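## Task

Set the cardboard box inside the drawer that stands open, and afterwards push that drawer completely closed. Do not noticeably move any of the cabinets, and the robot must not topple or finish leaning, or the task fails.

## Robot and tools

ROBOT. TidyBot++: a mobile base (0.54 m long, 0.50 m wide, 0.38 m tall) on four powered casters, carrying one seven-joint arm that ends in a right hand with five fingers. The shoulder sits 0.12 m ahead of the base centre at 0.68 m height. Segments: upper arm 0.42 m, forearm 0.31 m, wrist to hand point 0.32 m. The arm begins folded with the hand pointing down, reaching up to 0.15 m past the base front. Cameras: base_camera and wrist_camera. The wrist camera is on the little-finger side and aims at the hand point, tilted about 30 degrees toward the thumb. With joints 0, -1.2, 3.142, -2.03, 0, -0.203, -1.832 rad it looks forward, level and upright. A downward-pointing hand can rise to roughly 0.93 m only when close to the base.

FRAMES. Base frame: metres, origin on the floor below the base centre, x ahead, y to the left, z up. hand_pose, hand_target and "target" all use it. The odometry frame is the base frame as it was at the start; base_odometry only integrates wheel rotation (slip counts as travel), heading in rad, left positive, -3.142 to 3.142. base_tilt is in degrees, forward and right positive.

move. Keys forming the action: base, joints, target, speeds, min_time_s. Extra keys: cameras, blocking. Unknown keys make the call invalid; out-of-range values get it refused.
- base: an object with any of translate_m (metres, forward positive, -2 to 2), strafe_m (metres, left positive, -2 to 2), rotate_rad (radians, counter-clockwise from above positive, -6.3 to 6.3). These are offsets measured from where the base stands when the command starts, along its axes then; translate and strafe together make one straight path.
- joints: an object of absolute targets keyed by name. Arm: joint_1_rad to joint_7_rad in radians. joint_2_rad limited to ±2.249, joint_4_rad ±2.579, joint_6_rad ±2.099; the others accept any angle and take the shorter way round, so turn by steps under half a turn. joint_1_rad positive is clockwise from above (opposite to heading). Hand keys hand_little, hand_ring, hand_middle, hand_index, hand_thumb_bend, hand_thumb_turn on a -1 to 1 scale: +1 open/straight (thumb turn +1 = beside the palm), -1 closed (thumb turn -1 = facing the fingers). hand_force_limit (-1 to 1) sets the stopping force, about 0 N at -1 up to 10 N at +1 (15 N for the thumb motors). hand_speed (-0.96 to 1) sets finger speed; full speed from +0.48. Scene start: force limit 0, speed -0.8.
- target: a single list of seven numbers [x, y, z, qw, qx, qy, qz], an absolute hand pose in the base frame, metres then quaternion. Alongside it, joints may hold only the hand keys. The hand point's +z runs along straight fingers, +y out of the palm, +x across the palm away from the thumb.
- speeds: per-action top speeds; translate_m and strafe_m 0.05 to 0.5 m/s (give just one when both move), rotate_rad 0.1 to 1.57 rad/s.
- min_time_s: 0.1 to 8, the minimum seconds each arm motion takes.
- cameras: list of "base_camera", "wrist_camera" or "all"; [] for none.
- blocking: true (default) returns once everything rests; false returns within about 0.5 s while motion continues.
An action lasts at most 15 s; a base move times out after 14 s.

wait: seconds from 0 to 10, optional cameras; returns state, ending early once motions rest. stop: brakes all running motions, optional cameras. zoom_image: camera (base_camera or wrist_camera) and region [x0, y0, x1, y1] in pixels from the top-left, at most 504 by 504, applied to the latest image. show_instructions: shows reference images. finished_scene: scene, an integer 1 to 3; it ends the scene irreversibly.

RESULTS. base_status, joint_status and hand_status report each commanded motion: done, moving, off_target (rested away from target and may still push), stopped, contact_stop, time_out, not_followed (a check withheld it), torque_fault, limit_stop_at_motor_heat. The move line gives done or the worst status. "pictures" lists camera order. hand_pose is the measured hand point; hand_target is where the joint targets would put it. joint_positions gives every joint and hand motor plus the two settings. hand_stopped_by lists six words for little, ring, middle, index, thumb_bend, thumb_turn: moving, target, force, stalled or fault. The *_load_n values are fingertip loads in N (positive pushing open); a vanishing load means the grip was lost. motor_effort is percent of maximum torque, bracket = peak in the last action. on_its_own reports unrequested behaviour; "earlier move" shows a non-blocking move. Warnings: ARM HIT, "joint command not followed", "pose unreachable", MOTOR HOT, OVER-TEMPERATURE FAULT. After any refusal or uncommanded stop, the remaining move, wait and finished_scene calls of that reply are skipped.

TIPS AND HAZARDS. Poses usually land within about 4 cm and 10 degrees; correct by adding (wanted minus measured) to the last target. To hold still while loaded, resend hand_target, not hand_pose. Held objects make the arm sag. The arm does not avoid obstacles and keeps pressing if blocked. Low forward poses close to the base can miss or hit the base. Catching the arm above about 0.6 m while driving, pushing or pulling hard with a raised hand, or swinging an extended arm can tip the robot; retract the arm or back away to right it. Hard hits can trigger a torque fault (arm frozen 10 s). For gentle grips use hand_speed -0.94 or lower. Do not drop the object, slam the drawer, shove cabinets, fall, or overload fingers. Sustained stretching or pushing heats motors.

Each tool is called after "Emit:" by a JSON object that holds its "name" and its "arguments".

Reference images:

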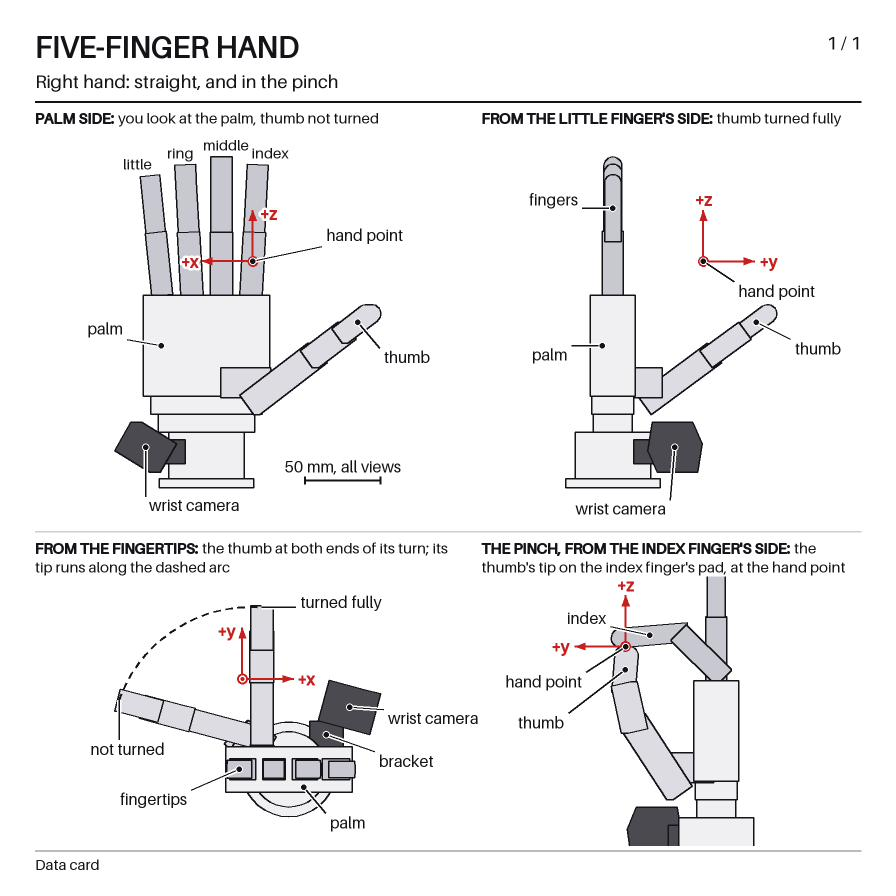

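## Session

Emit:
{"name": "move", "arguments": {"joints": {"joint_1_rad":0,"joint_2_rad":-1.2,"joint_3_rad":3.142,"joint_4_rad":-2.03,"joint_5_rad":0,"joint_6_rad":-0.5,"joint_7_rad":-1.832}, "cameras": ["all"]}}

Scene clock: 3.43 s.
move: done
base_odometry: x=+0.000 y=+0.000 heading=+0.000
base_tilt: forward=-0.1 right=+0.8
base_status: not commanded
joint_positions: joint_1_rad=+0.019 joint_2_rad=-1.190 joint_3_rad=+3.150 joint_4_rad=-2.058 joint_5_rad=+0.010 joint_6_rad=-0.582 joint_7_rad=+4.405 hand_little=+1.000 hand_ring=+1.000 hand_middle=+1.000 hand_index=+1.000 hand_thumb_turn=+1.000 hand_thumb_bend=+1.000 hand_force_limit=+0.000 hand_speed=-0.800
joint_status: all done
hand_stopped_by: target,target,target,target,target,target
little_load_n: -0.5
ring_load_n: 0.0
middle_load_n: 0.0
index_load_n: 0.0
thumb_bend_load_n: 0.0
thumb_turn_load_n: 0.0
motor_effort: joint_1_rad=+1(2) joint_2_rad=+15(16) joint_3_rad=-1(2) joint_4_rad=+13(17) joint_5_rad=+1(2) joint_6_rad=+8(9) joint_7_rad=-1(2)
hand_pose: x=+0.2921 y=-0.0553 z=+1.0329 quat_wxyz=(+0.104, -0.654, +0.111, -0.741) (m; base frame)
hand_target: x=+0.2824 y=-0.0490 z=+1.0792 quat_wxyz=(+0.103, -0.612, +0.081, -0.780) (m; base frame)
hand_status: not commanded
pictures: base_camera, wrist_camera
Images, in order (width x height): base_camera 644x364, wrist_camera 504x504.

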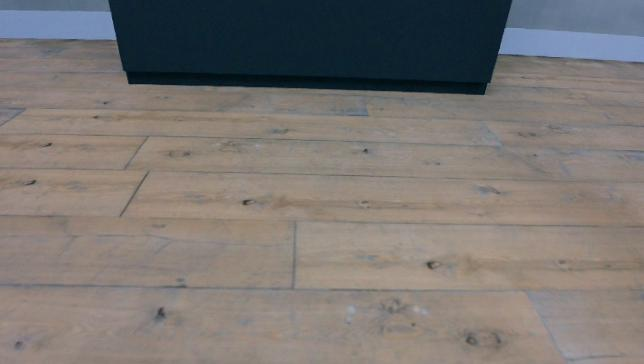

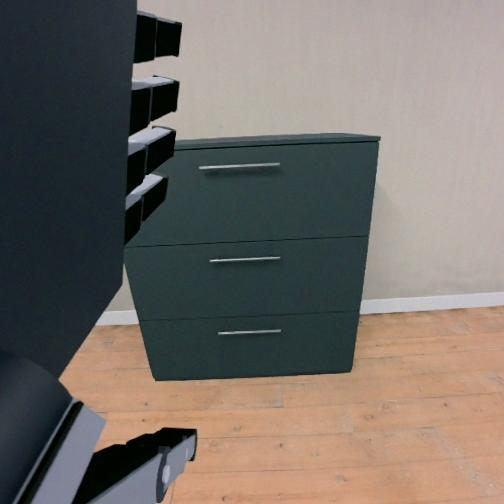

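Emit:
{"name": "move", "arguments": {"base": {"rotate_rad":1.1}, "cameras": ["all"]}}

Emit:
{"name": "move", "arguments": {"base": {"rotate_rad":1.1}, "cameras": ["all"]}}

Emit:
{"name": "move", "arguments": {"base": {"rotate_rad":1.1}, "cameras": ["all"]}}

Emit:
{"name": "move", "arguments": {"base": {"rotate_rad":1.1}, "cameras": ["all"]}}

Emit:
{"name": "move", "arguments": {"base": {"rotate_rad":1.1}, "cameras": ["all"]}}

Scene clock: 10.67 s.
move: done
base_odometry: x=+0.000 y=+0.000 heading=+1.099
base_tilt: forward=+0.0 right=+0.8
base_status: done
joint_positions: joint_1_rad=+0.013 joint_2_rad=-1.190 joint_3_rad=+3.150 joint_4_rad=-2.058 joint_5_rad=+0.010 joint_6_rad=-0.582 joint_7_rad=+4.408 hand_little=+1.000 hand_ring=+1.000 hand_middle=+1.000 hand_index=+1.000 hand_thumb_turn=+1.000 hand_thumb_bend=+1.000 hand_force_limit=+0.000 hand_speed=-0.800
joint_status: not commanded
hand_stopped_by: target,target,target,target,target,target
little_load_n: 0.0
ring_load_n: 0.0
middle_load_n: 0.0
index_load_n: -0.5
thumb_bend_load_n: 0.0
thumb_turn_load_n: 0.0
motor_effort: joint_1_rad=+0(2) joint_2_rad=+15(15) joint_3_rad=+0(1) joint_4_rad=+13(14) joint_5_rad=+1(1) joint_6_rad=+8(9) joint_7_rad=+0(1)
hand_pose: x=+0.2924 y=-0.0544 z=+1.0331 quat_wxyz=(+0.105, -0.654, +0.108, -0.741) (m; base frame)
hand_target: x=+0.2824 y=-0.0490 z=+1.0792 quat_wxyz=(+0.103, -0.612, +0.081, -0.780) (m; base frame)
hand_status: not commanded
pictures: base_camera, wrist_camera
Images, in order (width x height): base_camera 644x364, wrist_camera 504x504.

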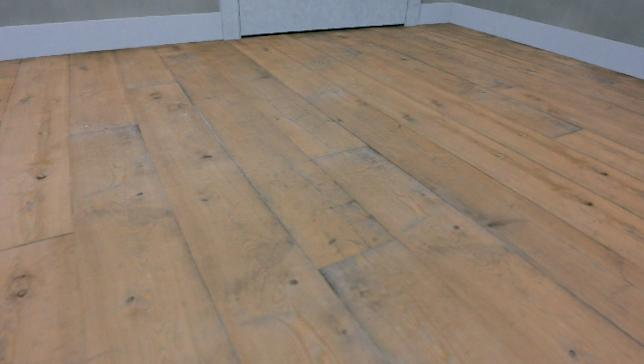

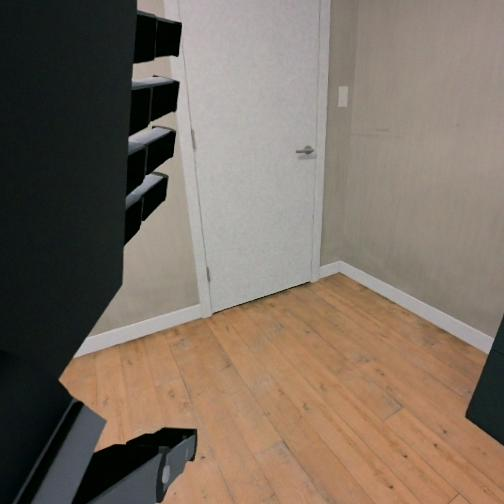

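Scene clock: 12.63 s.
move: done
base_odometry: x=+0.000 y=+0.000 heading=+2.197
base_tilt: forward=+0.0 right=+0.8
base_status: done
joint_positions: joint_1_rad=+0.011 joint_2_rad=-1.190 joint_3_rad=+3.150 joint_4_rad=-2.058 joint_5_rad=+0.010 joint_6_rad=-0.582 joint_7_rad=+4.408 hand_little=+1.000 hand_ring=+1.000 hand_middle=+1.000 hand_index=+1.000 hand_thumb_turn=+1.000 hand_thumb_bend=+1.000 hand_force_limit=+0.000 hand_speed=-0.800
joint_status: not commanded
hand_stopped_by: target,target,target,target,target,target
little_load_n: 0.0
ring_load_n: 0.0
middle_load_n: 0.0
index_load_n: 0.0
thumb_bend_load_n: 0.0
thumb_turn_load_n: 0.0
motor_effort: joint_1_rad=+0(1) joint_2_rad=+15(15) joint_3_rad=+0(1) joint_4_rad=+13(14) joint_5_rad=+1(1) joint_6_rad=+9(9) joint_7_rad=-1(1)
hand_pose: x=+0.2925 y=-0.0541 z=+1.0331 quat_wxyz=(+0.106, -0.654, +0.107, -0.741) (m; base frame)
hand_target: x=+0.2824 y=-0.0490 z=+1.0792 quat_wxyz=(+0.103, -0.612, +0.081, -0.780) (m; base frame)
hand_status: not commanded
pictures: base_camera, wrist_camera
Images, in order (width x height): base_camera 644x364, wrist_camera 504x504.

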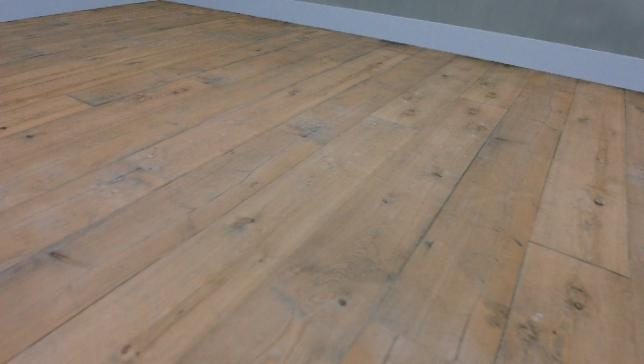

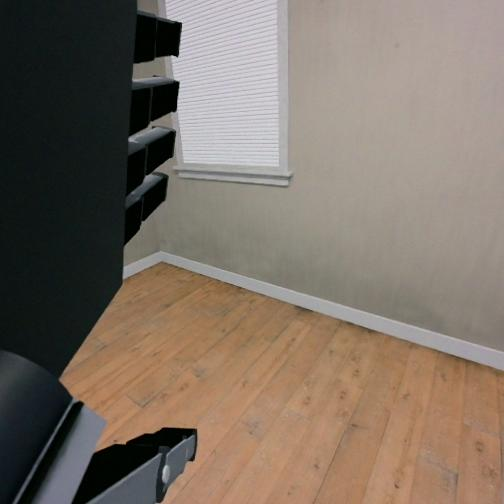

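Scene clock: 14.60 s.
move: done
base_odometry: x=+0.000 y=+0.000 heading=-2.987
base_tilt: forward=+0.0 right=+0.8
base_status: done
joint_positions: joint_1_rad=+0.010 joint_2_rad=-1.190 joint_3_rad=+3.150 joint_4_rad=-2.058 joint_5_rad=+0.010 joint_6_rad=-0.582 joint_7_rad=+4.408 hand_little=+1.000 hand_ring=+1.000 hand_middle=+1.000 hand_index=+1.000 hand_thumb_turn=+1.000 hand_thumb_bend=+1.000 hand_force_limit=+0.000 hand_speed=-0.800
joint_status: not commanded
hand_stopped_by: target,target,target,target,target,target
little_load_n: 0.0
ring_load_n: 0.0
middle_load_n: 0.0
index_load_n: 0.0
thumb_bend_load_n: 0.0
thumb_turn_load_n: 0.0
motor_effort: joint_1_rad=-1(2) joint_2_rad=+15(15) joint_3_rad=+0(1) joint_4_rad=+13(14) joint_5_rad=+1(1) joint_6_rad=+8(9) joint_7_rad=+0(1)
hand_pose: x=+0.2926 y=-0.0539 z=+1.0331 quat_wxyz=(+0.106, -0.654, +0.107, -0.741) (m; base frame)
hand_target: x=+0.2824 y=-0.0490 z=+1.0792 quat_wxyz=(+0.103, -0.612, +0.081, -0.780) (m; base frame)
hand_status: not commanded
pictures: base_camera, wrist_camera
Images, in order (width x height): base_camera 644x364, wrist_camera 504x504.

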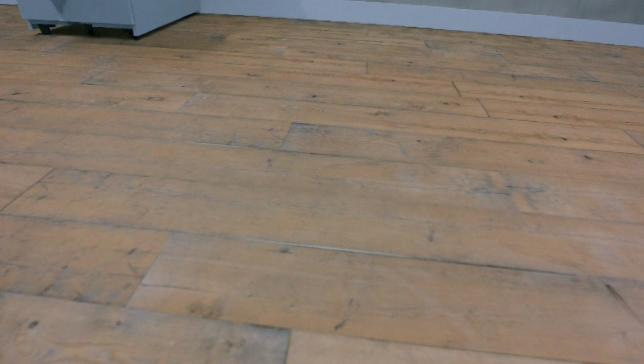

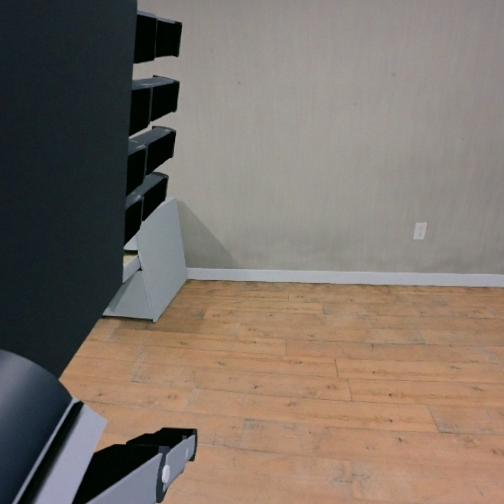

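Scene clock: 16.57 s.
move: done
base_odometry: x=+0.000 y=+0.000 heading=-1.888
base_tilt: forward=-0.1 right=+0.8
base_status: done
joint_positions: joint_1_rad=+0.010 joint_2_rad=-1.190 joint_3_rad=+3.150 joint_4_rad=-2.058 joint_5_rad=+0.010 joint_6_rad=-0.582 joint_7_rad=+4.408 hand_little=+1.000 hand_ring=+1.000 hand_middle=+1.000 hand_index=+1.000 hand_thumb_turn=+1.000 hand_thumb_bend=+1.000 hand_force_limit=+0.000 hand_speed=-0.800
joint_status: not commanded
hand_stopped_by: target,target,target,target,target,target
little_load_n: 0.0
ring_load_n: 0.0
middle_load_n: 0.0
index_load_n: 0.0
thumb_bend_load_n: 0.0
thumb_turn_load_n: 0.0
motor_effort: joint_1_rad=+0(1) joint_2_rad=+15(15) joint_3_rad=-1(2) joint_4_rad=+13(14) joint_5_rad=+1(1) joint_6_rad=+8(9) joint_7_rad=-1(1)
hand_pose: x=+0.2926 y=-0.0538 z=+1.0331 quat_wxyz=(+0.107, -0.654, +0.107, -0.741) (m; base frame)
hand_target: x=+0.2824 y=-0.0490 z=+1.0792 quat_wxyz=(+0.103, -0.612, +0.081, -0.780) (m; base frame)
hand_status: not commanded
pictures: base_camera, wrist_camera
Images, in order (width x height): base_camera 644x364, wrist_camera 504x504.

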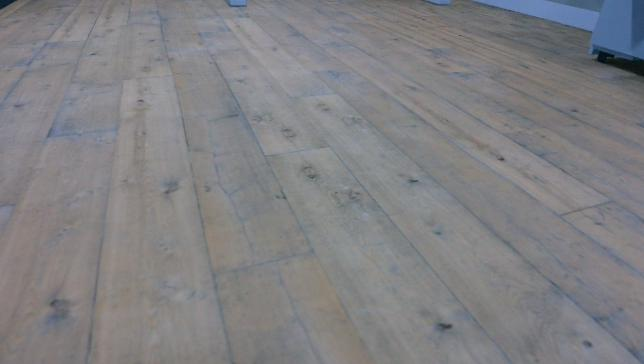

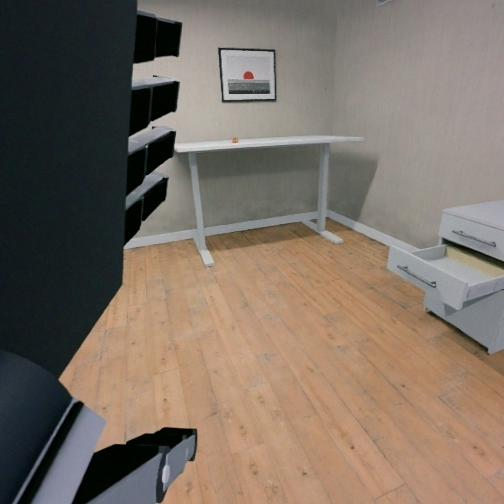

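Scene clock: 18.53 s.
move: done
base_odometry: x=+0.000 y=+0.000 heading=-0.790
base_tilt: forward=+0.0 right=+0.7
base_status: done
joint_positions: joint_1_rad=+0.009 joint_2_rad=-1.190 joint_3_rad=+3.150 joint_4_rad=-2.058 joint_5_rad=+0.010 joint_6_rad=-0.582 joint_7_rad=+4.408 hand_little=+1.000 hand_ring=+1.000 hand_middle=+1.000 hand_index=+1.000 hand_thumb_turn=+1.000 hand_thumb_bend=+1.000 hand_force_limit=+0.000 hand_speed=-0.800
joint_status: not commanded
hand_stopped_by: target,target,target,target,target,target
little_load_n: 0.0
ring_load_n: 0.0
middle_load_n: 0.0
index_load_n: 0.0
thumb_bend_load_n: 0.0
thumb_turn_load_n: 0.0
motor_effort: joint_1_rad=+1(1) joint_2_rad=+15(15) joint_3_rad=+0(2) joint_4_rad=+14(14) joint_5_rad=+1(1) joint_6_rad=+8(9) joint_7_rad=-1(1)
hand_pose: x=+0.2926 y=-0.0537 z=+1.0332 quat_wxyz=(+0.107, -0.654, +0.107, -0.741) (m; base frame)
hand_target: x=+0.2824 y=-0.0490 z=+1.0792 quat_wxyz=(+0.103, -0.612, +0.081, -0.780) (m; base frame)
hand_status: not commanded
pictures: base_camera, wrist_camera
Images, in order (width x height): base_camera 644x364, wrist_camera 504x504.

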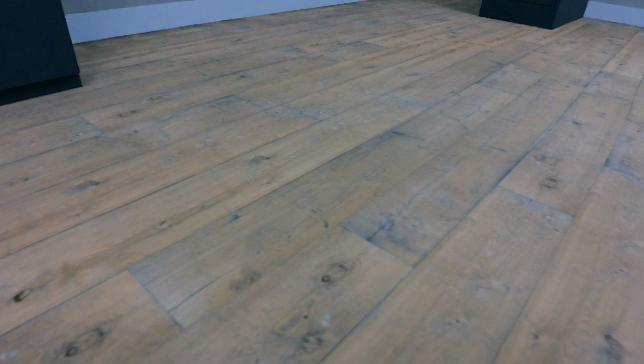

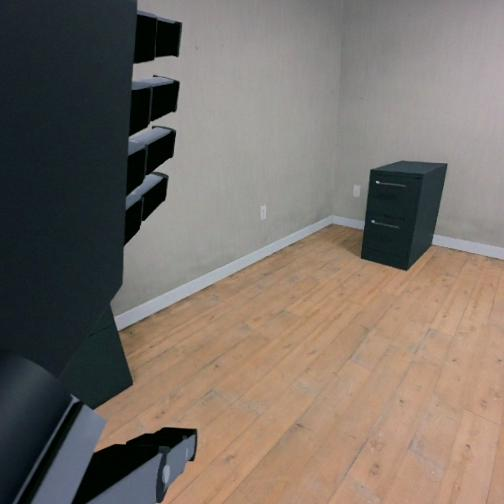

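Emit:
{"name": "move", "arguments": {"base": {"rotate_rad":-0.78}}}

Emit:
{"name": "move", "arguments": {"base": {"translate_m":1.1,"strafe_m":-0.55}, "joints": {"joint_6_rad":-0.4}, "cameras": ["all"]}}

Emit:
{"name": "zoom_image", "arguments": {"camera": "wrist_camera", "region": [170, 60, 504, 360]}}

Scene clock: 47.40 s.
move: done
base_odometry: x=+0.000 y=+0.000 heading=-1.568
base_tilt: forward=-0.1 right=+0.7
base_status: done
joint_positions: joint_1_rad=+0.009 joint_2_rad=-1.191 joint_3_rad=+3.150 joint_4_rad=-2.058 joint_5_rad=+0.010 joint_6_rad=-0.581 joint_7_rad=+4.408 hand_little=+1.000 hand_ring=+1.000 hand_middle=+1.000 hand_index=+1.000 hand_thumb_turn=+1.000 hand_thumb_bend=+1.000 hand_force_limit=+0.000 hand_speed=-0.800
joint_status: not commanded
hand_stopped_by: target,target,target,target,target,target
little_load_n: 0.0
ring_load_n: 0.0
middle_load_n: 0.0
index_load_n: 0.0
thumb_bend_load_n: 0.0
thumb_turn_load_n: 0.0
motor_effort: joint_1_rad=-1(1) joint_2_rad=+15(16) joint_3_rad=-1(1) joint_4_rad=+13(14) joint_5_rad=+1(1) joint_6_rad=+8(9) joint_7_rad=-1(1)
hand_pose: x=+0.2926 y=-0.0537 z=+1.0333 quat_wxyz=(+0.107, -0.654, +0.107, -0.741) (m; base frame)
hand_target: x=+0.2824 y=-0.0490 z=+1.0792 quat_wxyz=(+0.103, -0.612, +0.081, -0.780) (m; base frame)
hand_status: not commanded
pictures: none

Scene clock: 51.00 s.
move: done
base_odometry: x=-0.547 y=-1.102 heading=-1.569
base_tilt: forward=+0.0 right=+0.7
base_status: done
joint_positions: joint_1_rad=+0.009 joint_2_rad=-1.193 joint_3_rad=+3.150 joint_4_rad=-2.051 joint_5_rad=+0.010 joint_6_rad=-0.466 joint_7_rad=+4.408 hand_little=+1.000 hand_ring=+1.000 hand_middle=+1.000 hand_index=+1.000 hand_thumb_turn=+1.000 hand_thumb_bend=+1.000 hand_force_limit=+0.000 hand_speed=-0.800
joint_status: all done
hand_stopped_by: target,target,target,target,target,target
little_load_n: 0.0
ring_load_n: 0.0
middle_load_n: 0.0
index_load_n: 0.0
thumb_bend_load_n: 0.0
thumb_turn_load_n: 0.0
motor_effort: joint_1_rad=+0(1) joint_2_rad=+15(18) joint_3_rad=-1(2) joint_4_rad=+13(15) joint_5_rad=+1(1) joint_6_rad=+8(10) joint_7_rad=+0(2)
hand_pose: x=+0.2888 y=-0.0537 z=+1.0752 quat_wxyz=(+0.112, -0.607, +0.099, -0.781) (m; base frame)
hand_target: x=+0.2775 y=-0.0490 z=+1.1113 quat_wxyz=(+0.106, -0.572, +0.075, -0.810) (m; base frame)
hand_status: not commanded
pictures: base_camera, wrist_camera
Images, in order (width x height): base_camera 644x364, wrist_camera 504x504.

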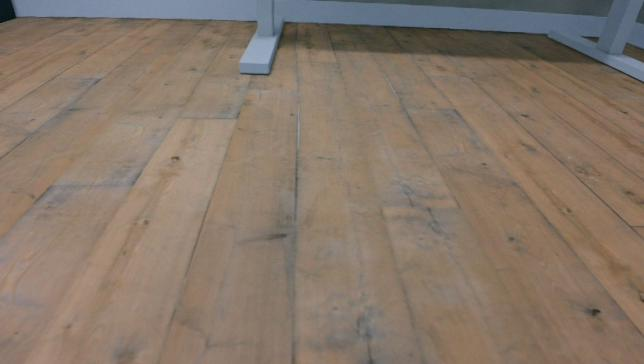

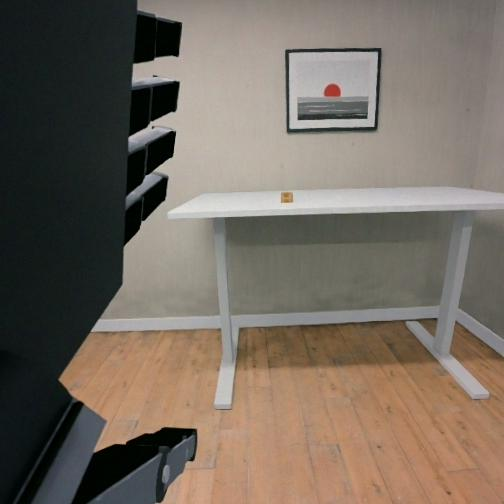

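Scaled by 1.509.

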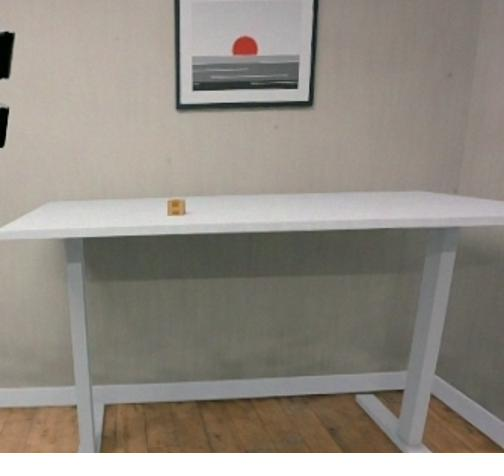

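Emit:
{"name": "move", "arguments": {"base": {"translate_m":0.4}, "cameras": ["all"]}}

Emit:
{"name": "zoom_image", "arguments": {"camera": "wrist_camera", "region": [150, 150, 400, 300]}}

Scene clock: 107.60 s.
move: done
base_odometry: x=-0.546 y=-1.502 heading=-1.569
base_tilt: forward=-0.1 right=+0.7
base_status: done
joint_positions: joint_1_rad=+0.009 joint_2_rad=-1.194 joint_3_rad=+3.150 joint_4_rad=-2.051 joint_5_rad=+0.010 joint_6_rad=-0.466 joint_7_rad=+4.408 hand_little=+1.000 hand_ring=+1.000 hand_middle=+1.000 hand_index=+1.000 hand_thumb_turn=+1.000 hand_thumb_bend=+1.000 hand_force_limit=+0.000 hand_speed=-0.800
joint_status: not commanded
hand_stopped_by: target,target,target,target,target,target
little_load_n: 0.0
ring_load_n: 0.0
middle_load_n: 0.0
index_load_n: -0.5
thumb_bend_load_n: 0.0
thumb_turn_load_n: 0.0
motor_effort: joint_1_rad=+0(1) joint_2_rad=+15(17) joint_3_rad=+0(1) joint_4_rad=+13(14) joint_5_rad=+1(1) joint_6_rad=+8(9) joint_7_rad=-1(1)
hand_pose: x=+0.2883 y=-0.0537 z=+1.0753 quat_wxyz=(+0.112, -0.606, +0.099, -0.781) (m; base frame)
hand_target: x=+0.2775 y=-0.0490 z=+1.1113 quat_wxyz=(+0.106, -0.572, +0.075, -0.810) (m; base frame)
hand_status: not commanded
pictures: base_camera, wrist_camera
Images, in order (width x height): base_camera 644x364, wrist_camera 504x504.

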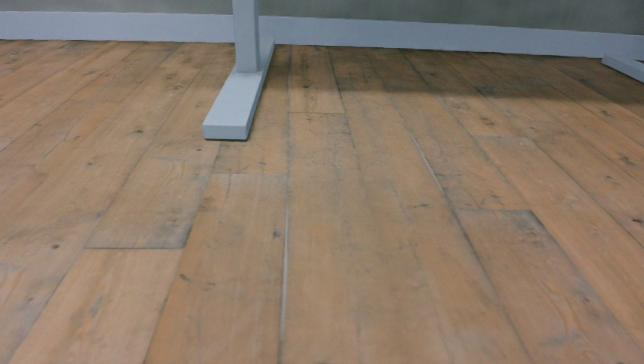

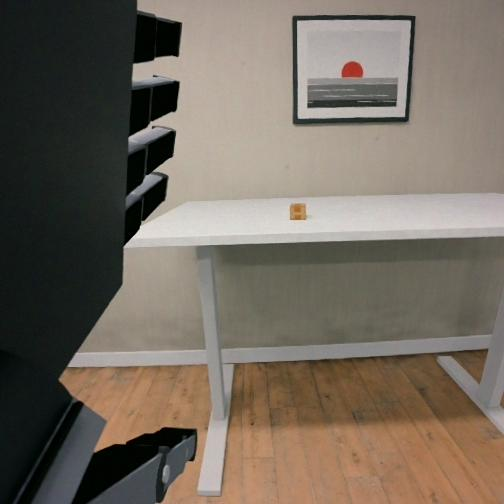

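Scaled by 2.016.

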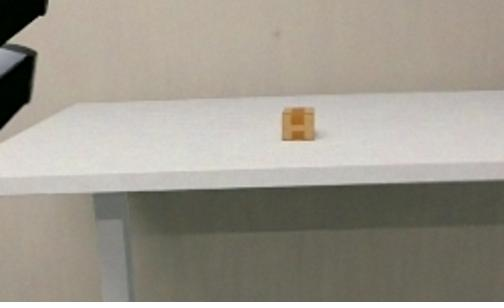

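Emit:
{"name": "move", "arguments": {"joints": {"joint_1_rad":0,"joint_2_rad":-0.327,"joint_3_rad":3.142,"joint_4_rad":-1.63,"joint_5_rad":0,"joint_6_rad":-0.48,"joint_7_rad":-1.54,"hand_thumb_turn":-1}, "min_time_s": 3, "cameras": ["wrist_camera"]}}

Scene clock: 167.90 s.
move: done
base_odometry: x=-0.546 y=-1.502 heading=-1.569
base_tilt: forward=+0.0 right=+0.7
base_status: not commanded
joint_positions: joint_1_rad=+0.009 joint_2_rad=-0.334 joint_3_rad=+3.150 joint_4_rad=-1.666 joint_5_rad=+0.010 joint_6_rad=-0.466 joint_7_rad=+4.700 hand_little=+1.000 hand_ring=+1.000 hand_middle=+1.000 hand_index=+1.000 hand_thumb_turn=-1.000 hand_thumb_bend=+1.000 hand_force_limit=+0.000 hand_speed=-0.800
joint_status: all done
hand_stopped_by: target,target,target,target,target,target
little_load_n: 0.0
ring_load_n: 0.0
middle_load_n: 0.0
index_load_n: 0.0
thumb_bend_load_n: 0.0
thumb_turn_load_n: 0.0
motor_effort: joint_1_rad=+0(1) joint_2_rad=-5(17) joint_3_rad=-1(2) joint_4_rad=+17(17) joint_5_rad=+1(2) joint_6_rad=+8(9) joint_7_rad=+0(2)
hand_pose: x=+0.5922 y=-0.0691 z=+1.0503 quat_wxyz=(-0.005, -0.783, +0.010, -0.622) (m; base frame)
hand_target: x=+0.5957 y=-0.0600 z=+1.0673 quat_wxyz=(-0.010, -0.778, -0.012, -0.628) (m; base frame)
hand_status: not commanded
pictures: wrist_camera
Images, in order (width x height): wrist_camera 504x504.

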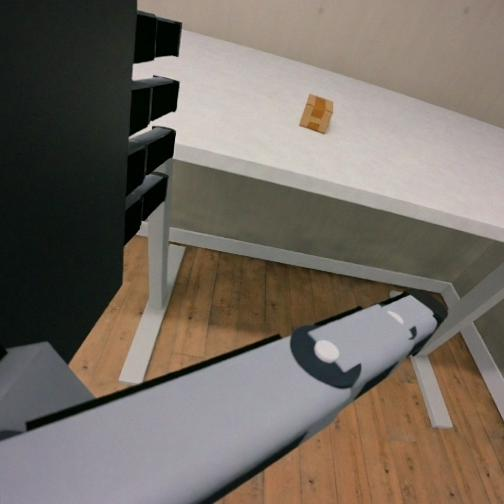

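Emit:
{"name": "move", "arguments": {"base": {"translate_m":0.3,"strafe_m":-0.12}, "speeds": {"translate_m":0.2}, "cameras": ["wrist_camera"]}}

Scene clock: 195.40 s.
move: done
base_odometry: x=-0.665 y=-1.802 heading=-1.569
base_tilt: forward=+0.0 right=+0.8
base_status: done
joint_positions: joint_1_rad=+0.009 joint_2_rad=-0.329 joint_3_rad=+3.150 joint_4_rad=-1.665 joint_5_rad=+0.010 joint_6_rad=-0.466 joint_7_rad=+4.700 hand_little=+1.000 hand_ring=+1.000 hand_middle=+1.000 hand_index=+1.000 hand_thumb_turn=-1.000 hand_thumb_bend=+1.000 hand_force_limit=+0.000 hand_speed=-0.800
joint_status: not commanded
hand_stopped_by: target,target,target,target,target,target
little_load_n: 0.0
ring_load_n: 0.0
middle_load_n: 0.0
index_load_n: 0.0
thumb_bend_load_n: 0.5
thumb_turn_load_n: 0.0
motor_effort: joint_1_rad=+0(2) joint_2_rad=-5(8) joint_3_rad=-1(2) joint_4_rad=+16(17) joint_5_rad=+1(1) joint_6_rad=+8(9) joint_7_rad=+0(1)
hand_pose: x=+0.5938 y=-0.0691 z=+1.0490 quat_wxyz=(-0.005, -0.784, +0.010, -0.621) (m; base frame)
hand_target: x=+0.5957 y=-0.0600 z=+1.0673 quat_wxyz=(-0.010, -0.778, -0.012, -0.628) (m; base frame)
hand_status: not commanded
pictures: wrist_camera
Images, in order (width x height): wrist_camera 504x504.

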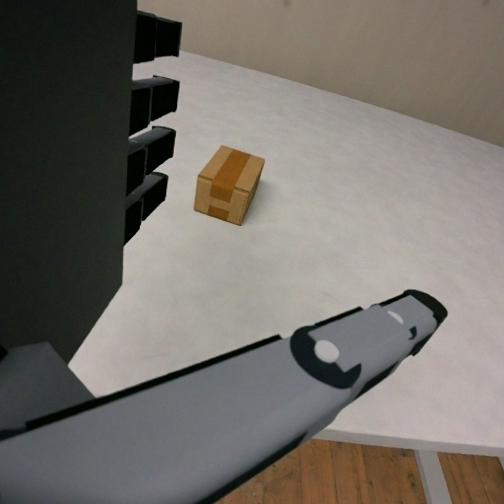

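Emit:
{"name": "move", "arguments": {"target": [0.60, 0.10, 1.06, -0.2824, 0.8331, 0.0751, 0.4695], "min_time_s": 4, "cameras": ["wrist_camera"]}}

Scene clock: 285.63 s.
move: done
base_odometry: x=-0.665 y=-1.802 heading=-1.569
base_tilt: forward=-0.1 right=+0.8
base_status: not commanded
joint_positions: joint_1_rad=-1.744 joint_2_rad=-0.490 joint_3_rad=+3.967 joint_4_rad=-1.277 joint_5_rad=+0.474 joint_6_rad=-0.964 joint_7_rad=+4.246 hand_little=+1.000 hand_ring=+1.000 hand_middle=+1.000 hand_index=+1.000 hand_thumb_turn=-1.000 hand_thumb_bend=+1.000 hand_force_limit=+0.000 hand_speed=-0.800
joint_status: not commanded
hand_stopped_by: target,target,target,target,target,target
little_load_n: 0.0
ring_load_n: 0.0
middle_load_n: 0.0
index_load_n: 0.5
thumb_bend_load_n: 0.0
thumb_turn_load_n: 0.5
motor_effort: joint_1_rad=+0(2) joint_2_rad=+7(8) joint_3_rad=-6(7) joint_4_rad=+13(17) joint_5_rad=+1(1) joint_6_rad=+7(9) joint_7_rad=+0(1)
hand_pose: x=+0.5925 y=+0.1341 z=+1.0684 quat_wxyz=(+0.300, -0.817, -0.108, -0.480) (m; base frame)
hand_target: x=+0.6000 y=+0.1000 z=+1.0600 quat_wxyz=(+0.282, -0.833, -0.075, -0.470) (m; base frame)
hand_status: done (0.036 m and 4.8 deg from the pose sent, 0.170 m and 39.1 deg at the start)
pictures: wrist_camera
Images, in order (width x height): wrist_camera 504x504.

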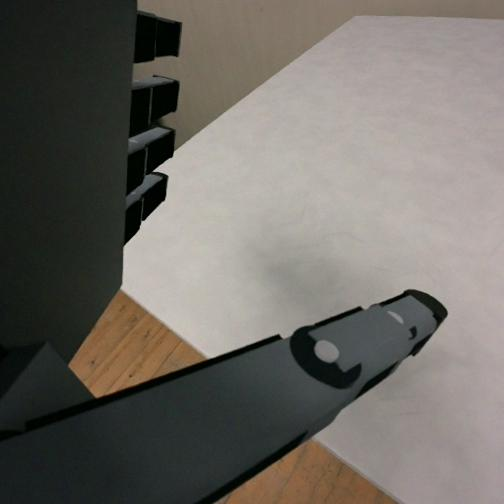

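Emit:
{"name": "move", "arguments": {"base": {"translate_m":0.09,"strafe_m":-0.165}, "speeds": {"translate_m":0.15}, "cameras": ["wrist_camera"]}}

Scene clock: 294.90 s.
move: done
base_odometry: x=-0.830 y=-1.893 heading=-1.569
base_tilt: forward=+0.0 right=+0.7
base_status: done
joint_positions: joint_1_rad=-1.749 joint_2_rad=-0.505 joint_3_rad=+3.974 joint_4_rad=-1.273 joint_5_rad=+0.480 joint_6_rad=-0.967 joint_7_rad=+4.245 hand_little=+1.000 hand_ring=+1.000 hand_middle=+1.000 hand_index=+1.000 hand_thumb_turn=-1.000 hand_thumb_bend=+1.000 hand_force_limit=+0.000 hand_speed=-0.800
joint_status: not commanded
hand_stopped_by: target,target,target,target,target,target
little_load_n: 0.0
ring_load_n: 0.0
middle_load_n: 0.0
index_load_n: 0.0
thumb_bend_load_n: 0.0
thumb_turn_load_n: 0.5
motor_effort: joint_1_rad=-1(1) joint_2_rad=+7(10) joint_3_rad=-8(8) joint_4_rad=+12(14) joint_5_rad=+1(2) joint_6_rad=+7(8) joint_7_rad=-1(1)
hand_pose: x=+0.5958 y=+0.1259 z=+1.0692 quat_wxyz=(+0.304, -0.816, -0.102, -0.480) (m; base frame)
hand_target: x=+0.6000 y=+0.1000 z=+1.0600 quat_wxyz=(+0.282, -0.833, -0.075, -0.470) (m; base frame)
hand_status: not commanded
pictures: wrist_camera
Images, in order (width x height): wrist_camera 504x504.

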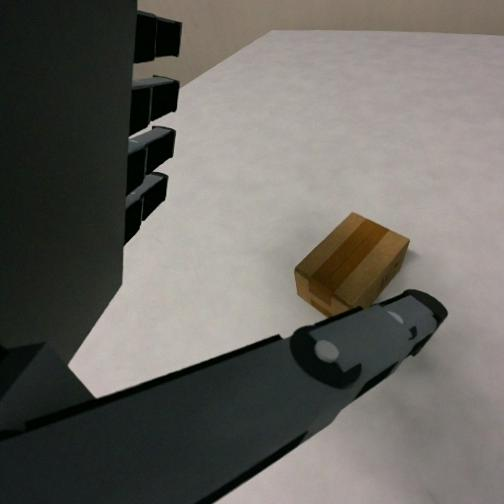

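Emit:
{"name": "move", "arguments": {"target": [0.60, 0.10, 0.97, -0.2824, 0.8331, 0.0751, 0.4695], "min_time_s": 3, "cameras": ["wrist_camera"]}}

Scene clock: 343.40 s.
move: done
base_odometry: x=-0.830 y=-1.893 heading=-1.569
base_tilt: forward=+0.0 right=+0.8
base_status: not commanded
joint_positions: joint_1_rad=-1.736 joint_2_rad=-0.627 joint_3_rad=+3.960 joint_4_rad=-1.560 joint_5_rad=+0.656 joint_6_rad=-0.889 joint_7_rad=+4.070 hand_little=+1.000 hand_ring=+1.000 hand_middle=+1.000 hand_index=+1.000 hand_thumb_turn=-1.000 hand_thumb_bend=+1.000 hand_force_limit=+0.000 hand_speed=-0.800
joint_status: not commanded
hand_stopped_by: target,target,target,target,target,target
little_load_n: 0.0
ring_load_n: 0.0
middle_load_n: 0.0
index_load_n: 0.5
thumb_bend_load_n: 0.0
thumb_turn_load_n: 0.0
motor_effort: joint_1_rad=+0(1) joint_2_rad=+10(11) joint_3_rad=-6(8) joint_4_rad=+9(13) joint_5_rad=+2(2) joint_6_rad=+3(8) joint_7_rad=+0(1)
hand_pose: x=+0.5923 y=+0.1043 z=+0.9659 quat_wxyz=(+0.285, -0.845, -0.081, -0.446) (m; base frame)
hand_target: x=+0.6000 y=+0.1000 z=+0.9700 quat_wxyz=(+0.282, -0.833, -0.075, -0.470) (m; base frame)
hand_status: done (0.010 m and 3.1 deg from the pose sent, 0.103 m and 4.5 deg at the start)
pictures: wrist_camera
Images, in order (width x height): wrist_camera 504x504.

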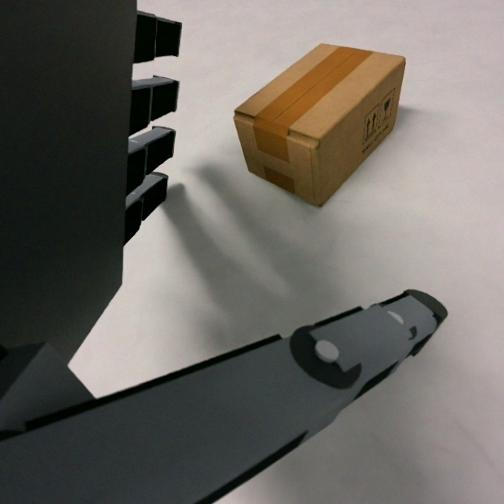

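Emit:
{"name": "move", "arguments": {"base": {"translate_m":0.055,"strafe_m":0.017}, "speeds": {"translate_m":0.08}, "cameras": ["wrist_camera"]}}

Scene clock: 370.33 s.
move: done
base_odometry: x=-0.813 y=-1.948 heading=-1.569
base_tilt: forward=+0.0 right=+0.7
base_status: done
joint_positions: joint_1_rad=-1.734 joint_2_rad=-0.628 joint_3_rad=+3.957 joint_4_rad=-1.563 joint_5_rad=+0.658 joint_6_rad=-0.886 joint_7_rad=+4.069 hand_little=+1.000 hand_ring=+1.000 hand_middle=+1.000 hand_index=+1.000 hand_thumb_turn=-1.000 hand_thumb_bend=+1.000 hand_force_limit=+0.000 hand_speed=-0.800
joint_status: not commanded
hand_stopped_by: target,target,target,target,target,target
little_load_n: 0.0
ring_load_n: 0.0
middle_load_n: -0.5
index_load_n: 0.5
thumb_bend_load_n: 0.0
thumb_turn_load_n: 0.0
motor_effort: joint_1_rad=+0(1) joint_2_rad=+10(11) joint_3_rad=-6(7) joint_4_rad=+10(11) joint_5_rad=+2(3) joint_6_rad=+4(5) joint_7_rad=+0(1)
hand_pose: x=+0.5919 y=+0.1046 z=+0.9661 quat_wxyz=(+0.285, -0.844, -0.082, -0.447) (m; base frame)
hand_target: x=+0.6000 y=+0.1000 z=+0.9700 quat_wxyz=(+0.282, -0.833, -0.075, -0.470) (m; base frame)
hand_status: not commanded
pictures: wrist_camera
Images, in order (width x height): wrist_camera 504x504.

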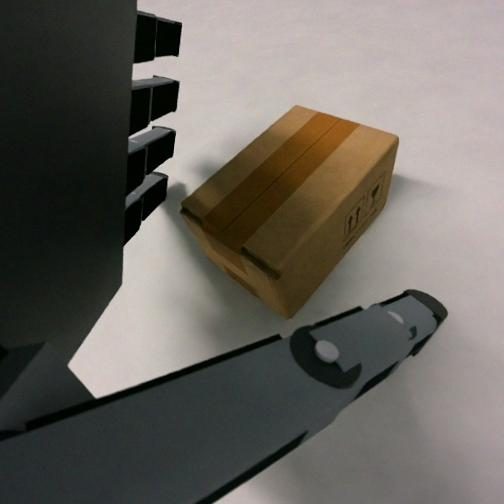

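Emit:
{"name": "move", "arguments": {"target": [0.60, 0.10, 0.959, -0.2824, 0.8331, 0.0751, 0.4695], "min_time_s": 1.5}}

Emit:
{"name": "move", "arguments": {"base": {"translate_m":0.02,"strafe_m":0.003}, "speeds": {"translate_m":0.06}, "cameras": ["wrist_camera"]}}

Scene clock: 390.07 s.
move: done
base_odometry: x=-0.813 y=-1.948 heading=-1.569
base_tilt: forward=+0.0 right=+0.8
base_status: not commanded
joint_positions: joint_1_rad=-1.734 joint_2_rad=-0.643 joint_3_rad=+3.953 joint_4_rad=-1.590 joint_5_rad=+0.685 joint_6_rad=-0.856 joint_7_rad=+4.042 hand_little=+1.000 hand_ring=+1.000 hand_middle=+1.000 hand_index=+1.000 hand_thumb_turn=-1.000 hand_thumb_bend=+1.000 hand_force_limit=+0.000 hand_speed=-0.800
joint_status: not commanded
hand_stopped_by: target,target,target,target,target,target
little_load_n: 0.0
ring_load_n: 0.0
middle_load_n: 0.0
index_load_n: 0.5
thumb_bend_load_n: 0.0
thumb_turn_load_n: 0.5
motor_effort: joint_1_rad=+0(1) joint_2_rad=+11(11) joint_3_rad=-4(7) joint_4_rad=+8(10) joint_5_rad=+2(2) joint_6_rad=+2(4) joint_7_rad=+0(1)
hand_pose: x=+0.5940 y=+0.1054 z=+0.9640 quat_wxyz=(+0.291, -0.839, -0.079, -0.453) (m; base frame)
hand_target: x=+0.6000 y=+0.1000 z=+0.9590 quat_wxyz=(+0.282, -0.833, -0.075, -0.470) (m; base frame)
hand_status: done (0.009 m and 2.2 deg from the pose sent, 0.012 m and 3.0 deg at the start)
pictures: none

Scene clock: 390.90 s.
move: done
base_odometry: x=-0.810 y=-1.968 heading=-1.569
base_tilt: forward=+0.0 right=+0.7
base_status: done
joint_positions: joint_1_rad=-1.733 joint_2_rad=-0.644 joint_3_rad=+3.950 joint_4_rad=-1.593 joint_5_rad=+0.687 joint_6_rad=-0.853 joint_7_rad=+4.042 hand_little=+1.000 hand_ring=+1.000 hand_middle=+1.000 hand_index=+1.000 hand_thumb_turn=-1.000 hand_thumb_bend=+1.000 hand_force_limit=+0.000 hand_speed=-0.800
joint_status: not commanded
hand_stopped_by: target,target,target,target,target,target
little_load_n: -0.5
ring_load_n: 0.0
middle_load_n: 0.0
index_load_n: 0.0
thumb_bend_load_n: 0.0
thumb_turn_load_n: 0.0
motor_effort: joint_1_rad=+0(1) joint_2_rad=+10(12) joint_3_rad=-5(6) joint_4_rad=+9(10) joint_5_rad=+2(3) joint_6_rad=+2(3) joint_7_rad=+0(1)
hand_pose: x=+0.5934 y=+0.1065 z=+0.9640 quat_wxyz=(+0.291, -0.838, -0.080, -0.454) (m; base frame)
hand_target: x=+0.6000 y=+0.1000 z=+0.9590 quat_wxyz=(+0.282, -0.833, -0.075, -0.470) (m; base frame)
hand_status: not commanded
pictures: wrist_camera
Images, in order (width x height): wrist_camera 504x504.

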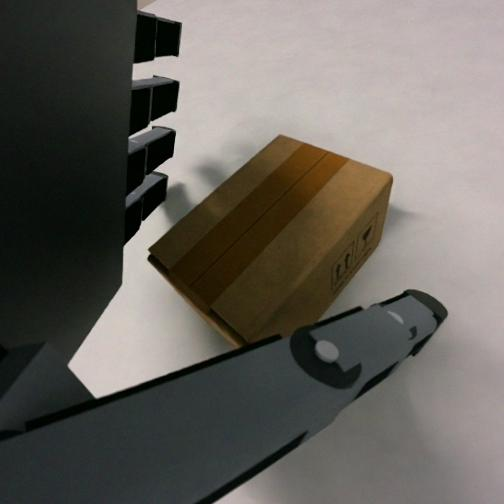

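Emit:
{"name": "move", "arguments": {"target": [0.60, 0.10, 0.949, -0.2824, 0.8331, 0.0751, 0.4695], "min_time_s": 1.5, "cameras": ["wrist_camera"]}}

Scene clock: 400.17 s.
move: done
base_odometry: x=-0.810 y=-1.968 heading=-1.569
base_tilt: forward=+0.0 right=+0.7
base_status: not commanded
joint_positions: joint_1_rad=-1.733 joint_2_rad=-0.657 joint_3_rad=+3.949 joint_4_rad=-1.616 joint_5_rad=+0.709 joint_6_rad=-0.824 joint_7_rad=+4.021 hand_little=+1.000 hand_ring=+1.000 hand_middle=+1.000 hand_index=+1.000 hand_thumb_turn=-1.000 hand_thumb_bend=+1.000 hand_force_limit=+0.000 hand_speed=-0.800
joint_status: not commanded
hand_stopped_by: target,target,target,target,target,target
little_load_n: 0.0
ring_load_n: 0.0
middle_load_n: 0.0
index_load_n: 0.5
thumb_bend_load_n: 0.0
thumb_turn_load_n: 0.0
motor_effort: joint_1_rad=+0(1) joint_2_rad=+11(12) joint_3_rad=-3(6) joint_4_rad=+7(9) joint_5_rad=+2(2) joint_6_rad=+1(3) joint_7_rad=+0(1)
hand_pose: x=+0.5956 y=+0.1074 z=+0.9621 quat_wxyz=(+0.297, -0.833, -0.078, -0.460) (m; base frame)
hand_target: x=+0.6000 y=+0.1000 z=+0.9490 quat_wxyz=(+0.282, -0.833, -0.075, -0.470) (m; base frame)
hand_status: done (0.016 m and 2.0 deg from the pose sent, 0.018 m and 2.2 deg at the start)
pictures: wrist_camera
Images, in order (width x height): wrist_camera 504x504.

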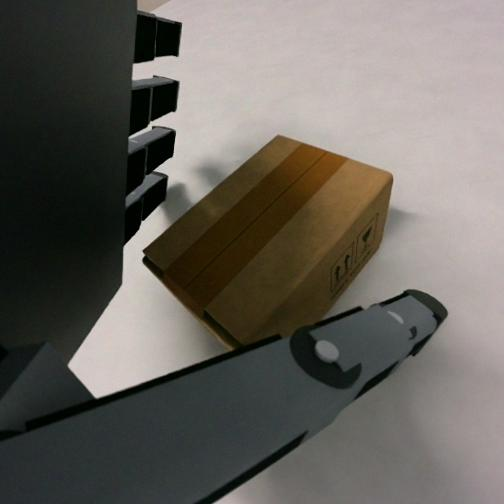

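Emit:
{"name": "move", "arguments": {"target": [0.60, 0.10, 0.958, -0.2824, 0.8331, 0.0751, 0.4695], "min_time_s": 1}}

Emit:
{"name": "move", "arguments": {"joints": {"hand_force_limit":-0.5,"hand_speed":-0.94,"hand_index":-0.5,"hand_middle":-0.5,"hand_thumb_bend":-0.5}, "cameras": ["wrist_camera"]}}

Scene clock: 407.60 s.
move: done
base_odometry: x=-0.810 y=-1.968 heading=-1.569
base_tilt: forward=-0.1 right=+0.9
base_status: not commanded
joint_positions: joint_1_rad=-1.733 joint_2_rad=-0.657 joint_3_rad=+3.949 joint_4_rad=-1.616 joint_5_rad=+0.709 joint_6_rad=-0.824 joint_7_rad=+4.021 hand_little=+1.000 hand_ring=+1.000 hand_middle=+1.000 hand_index=+1.000 hand_thumb_turn=-1.000 hand_thumb_bend=+1.000 hand_force_limit=+0.000 hand_speed=-0.800
joint_status: not commanded
hand_stopped_by: target,target,target,target,target,target
little_load_n: 0.0
ring_load_n: 0.0
middle_load_n: 0.0
index_load_n: 0.5
thumb_bend_load_n: 0.0
thumb_turn_load_n: 0.0
motor_effort: joint_1_rad=-1(2) joint_2_rad=+12(12) joint_3_rad=-5(5) joint_4_rad=+7(8) joint_5_rad=+2(2) joint_6_rad=+1(2) joint_7_rad=+0(1)
hand_pose: x=+0.5955 y=+0.1074 z=+0.9622 quat_wxyz=(+0.297, -0.833, -0.078, -0.460) (m; base frame)
hand_target: x=+0.6000 y=+0.1000 z=+0.9580 quat_wxyz=(+0.282, -0.833, -0.075, -0.470) (m; base frame)
hand_status: done (0.010 m and 2.0 deg from the pose sent, 0.010 m and 2.0 deg at the start)
pictures: none

Scene clock: 413.83 s.
move: off_target
base_odometry: x=-0.810 y=-1.968 heading=-1.569
base_tilt: forward=+0.0 right=+0.7
base_status: not commanded
joint_positions: joint_1_rad=-1.733 joint_2_rad=-0.657 joint_3_rad=+3.949 joint_4_rad=-1.616 joint_5_rad=+0.709 joint_6_rad=-0.824 joint_7_rad=+4.021 hand_little=+1.000 hand_ring=+1.000 hand_middle=+0.200 hand_index=+0.996 hand_thumb_turn=-1.000 hand_thumb_bend=+0.578 hand_force_limit=-0.500 hand_speed=-0.940
joint_status: hand_middle off_target (ended at +0.200, target -0.500); hand_index off_target (ended at +0.996, target -0.500); hand_thumb_bend off_target (ended at +0.578, target -0.500); the others done
hand_stopped_by: target,target,force,force,force,target
little_load_n: 0.0
ring_load_n: 0.0
middle_load_n: 5.5
index_load_n: 4.0
thumb_bend_load_n: 3.5
thumb_turn_load_n: 2.0
motor_effort: joint_1_rad=+0(2) joint_2_rad=+11(12) joint_3_rad=-4(5) joint_4_rad=+8(8) joint_5_rad=+2(2) joint_6_rad=+1(2) joint_7_rad=+0(1)
hand_pose: x=+0.5955 y=+0.1074 z=+0.9623 quat_wxyz=(+0.297, -0.833, -0.078, -0.460) (m; base frame)
hand_target: x=+0.6000 y=+0.1000 z=+0.9580 quat_wxyz=(+0.282, -0.833, -0.075, -0.470) (m; base frame)
hand_status: not commanded
pictures: wrist_camera
Images, in order (width x height): wrist_camera 504x504.

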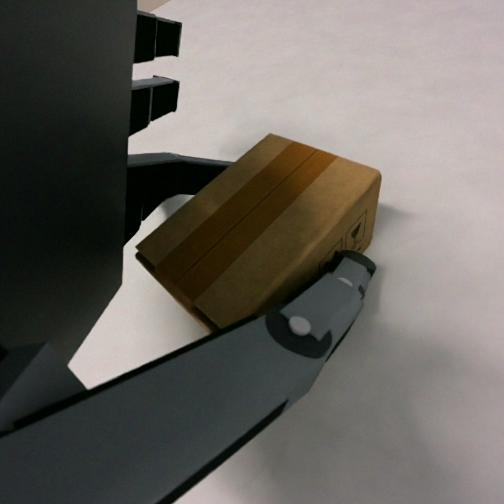

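Emit:
{"name": "move", "arguments": {"target": [0.60, 0.10, 0.985, -0.2824, 0.8331, 0.0751, 0.4695], "min_time_s": 2}}

Emit:
{"name": "move", "arguments": {"joints": {"hand_force_limit":-0.4,"hand_speed":-0.94,"hand_index":-0.51}, "cameras": ["wrist_camera"]}}

Scene clock: 421.73 s.
move: done
base_odometry: x=-0.810 y=-1.968 heading=-1.569
base_tilt: forward=-0.1 right=+0.7
base_status: not commanded
joint_positions: joint_1_rad=-1.733 joint_2_rad=-0.644 joint_3_rad=+3.949 joint_4_rad=-1.578 joint_5_rad=+0.709 joint_6_rad=-0.824 joint_7_rad=+4.021 hand_little=+1.000 hand_ring=+1.000 hand_middle=+0.200 hand_index=+0.996 hand_thumb_turn=-1.000 hand_thumb_bend=+0.578 hand_force_limit=-0.500 hand_speed=-0.940
joint_status: not commanded
hand_stopped_by: target,target,force,force,force,target
little_load_n: 0.0
ring_load_n: 0.0
middle_load_n: 5.5
index_load_n: 0.0
thumb_bend_load_n: 3.5
thumb_turn_load_n: 2.0
motor_effort: joint_1_rad=+0(2) joint_2_rad=+10(12) joint_3_rad=-8(9) joint_4_rad=+13(14) joint_5_rad=+2(3) joint_6_rad=+8(8) joint_7_rad=-1(1)
hand_pose: x=+0.6016 y=+0.1053 z=+0.9797 quat_wxyz=(+0.299, -0.827, -0.070, -0.471) (m; base frame)
hand_target: x=+0.6000 y=+0.1000 z=+0.9850 quat_wxyz=(+0.282, -0.833, -0.075, -0.470) (m; base frame)
hand_status: done (0.008 m and 2.2 deg from the pose sent, 0.024 m and 2.0 deg at the start)
pictures: none

Scene clock: 427.07 s.
move: off_target
base_odometry: x=-0.810 y=-1.968 heading=-1.569
base_tilt: forward=-0.1 right=+0.8
base_status: not commanded
joint_positions: joint_1_rad=-1.733 joint_2_rad=-0.644 joint_3_rad=+3.949 joint_4_rad=-1.578 joint_5_rad=+0.709 joint_6_rad=-0.824 joint_7_rad=+4.021 hand_little=+1.000 hand_ring=+1.000 hand_middle=+0.200 hand_index=+0.156 hand_thumb_turn=-1.000 hand_thumb_bend=+0.578 hand_force_limit=-0.400 hand_speed=-0.940
joint_status: hand_index off_target (ended at +0.156, target -0.510); the others done
hand_stopped_by: target,target,force,force,force,target
little_load_n: 0.0
ring_load_n: 0.0
middle_load_n: 3.5
index_load_n: 4.5
thumb_bend_load_n: 5.5
thumb_turn_load_n: 1.0
motor_effort: joint_1_rad=-1(1) joint_2_rad=+10(10) joint_3_rad=-9(10) joint_4_rad=+14(14) joint_5_rad=+2(2) joint_6_rad=+8(8) joint_7_rad=-1(1)
hand_pose: x=+0.6016 y=+0.1053 z=+0.9797 quat_wxyz=(+0.299, -0.827, -0.070, -0.471) (m; base frame)
hand_target: x=+0.6000 y=+0.1000 z=+0.9850 quat_wxyz=(+0.282, -0.833, -0.075, -0.470) (m; base frame)
hand_status: not commanded
pictures: wrist_camera
Images, in order (width x height): wrist_camera 504x504.

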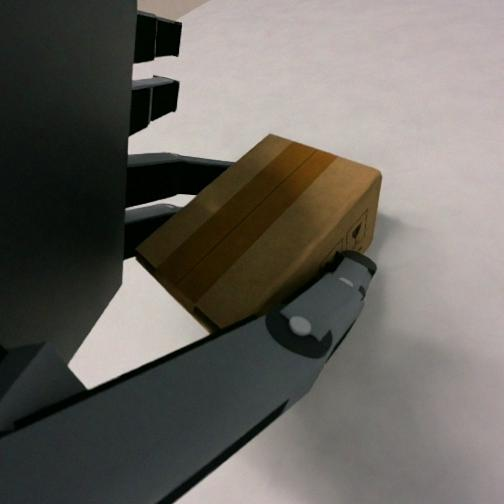

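Emit:
{"name": "move", "arguments": {"target": [0.60, 0.10, 1.08, -0.2824, 0.8331, 0.0751, 0.4695], "min_time_s": 3, "cameras": ["wrist_camera"]}}

Scene clock: 433.23 s.
move: done
base_odometry: x=-0.810 y=-1.968 heading=-1.569
base_tilt: forward=+0.0 right=+0.8
base_status: not commanded
joint_positions: joint_1_rad=-1.769 joint_2_rad=-0.499 joint_3_rad=+3.998 joint_4_rad=-1.184 joint_5_rad=+0.556 joint_6_rad=-1.020 joint_7_rad=+4.192 hand_little=+1.000 hand_ring=+1.000 hand_middle=+0.200 hand_index=+0.156 hand_thumb_turn=-1.000 hand_thumb_bend=+0.578 hand_force_limit=-0.400 hand_speed=-0.940
joint_status: not commanded
hand_stopped_by: target,target,force,force,force,target
little_load_n: 0.0
ring_load_n: 0.0
middle_load_n: 3.5
index_load_n: 4.0
thumb_bend_load_n: 5.5
thumb_turn_load_n: 1.5
motor_effort: joint_1_rad=-1(1) joint_2_rad=+9(10) joint_3_rad=-6(9) joint_4_rad=+12(14) joint_5_rad=+1(2) joint_6_rad=+7(9) joint_7_rad=-1(1)
hand_pose: x=+0.6122 y=+0.0896 z=+1.0908 quat_wxyz=(+0.289, -0.817, -0.057, -0.497) (m; base frame)
hand_target: x=+0.6000 y=+0.1000 z=+1.0800 quat_wxyz=(+0.282, -0.833, -0.075, -0.470) (m; base frame)
hand_status: done (0.019 m and 4.3 deg from the pose sent, 0.100 m and 2.2 deg at the start)
pictures: wrist_camera
Images, in order (width x height): wrist_camera 504x504.

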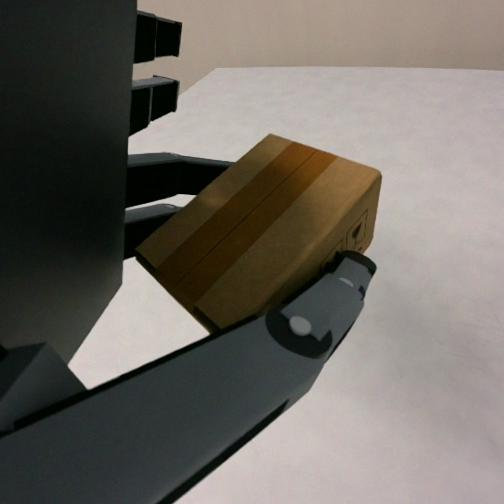

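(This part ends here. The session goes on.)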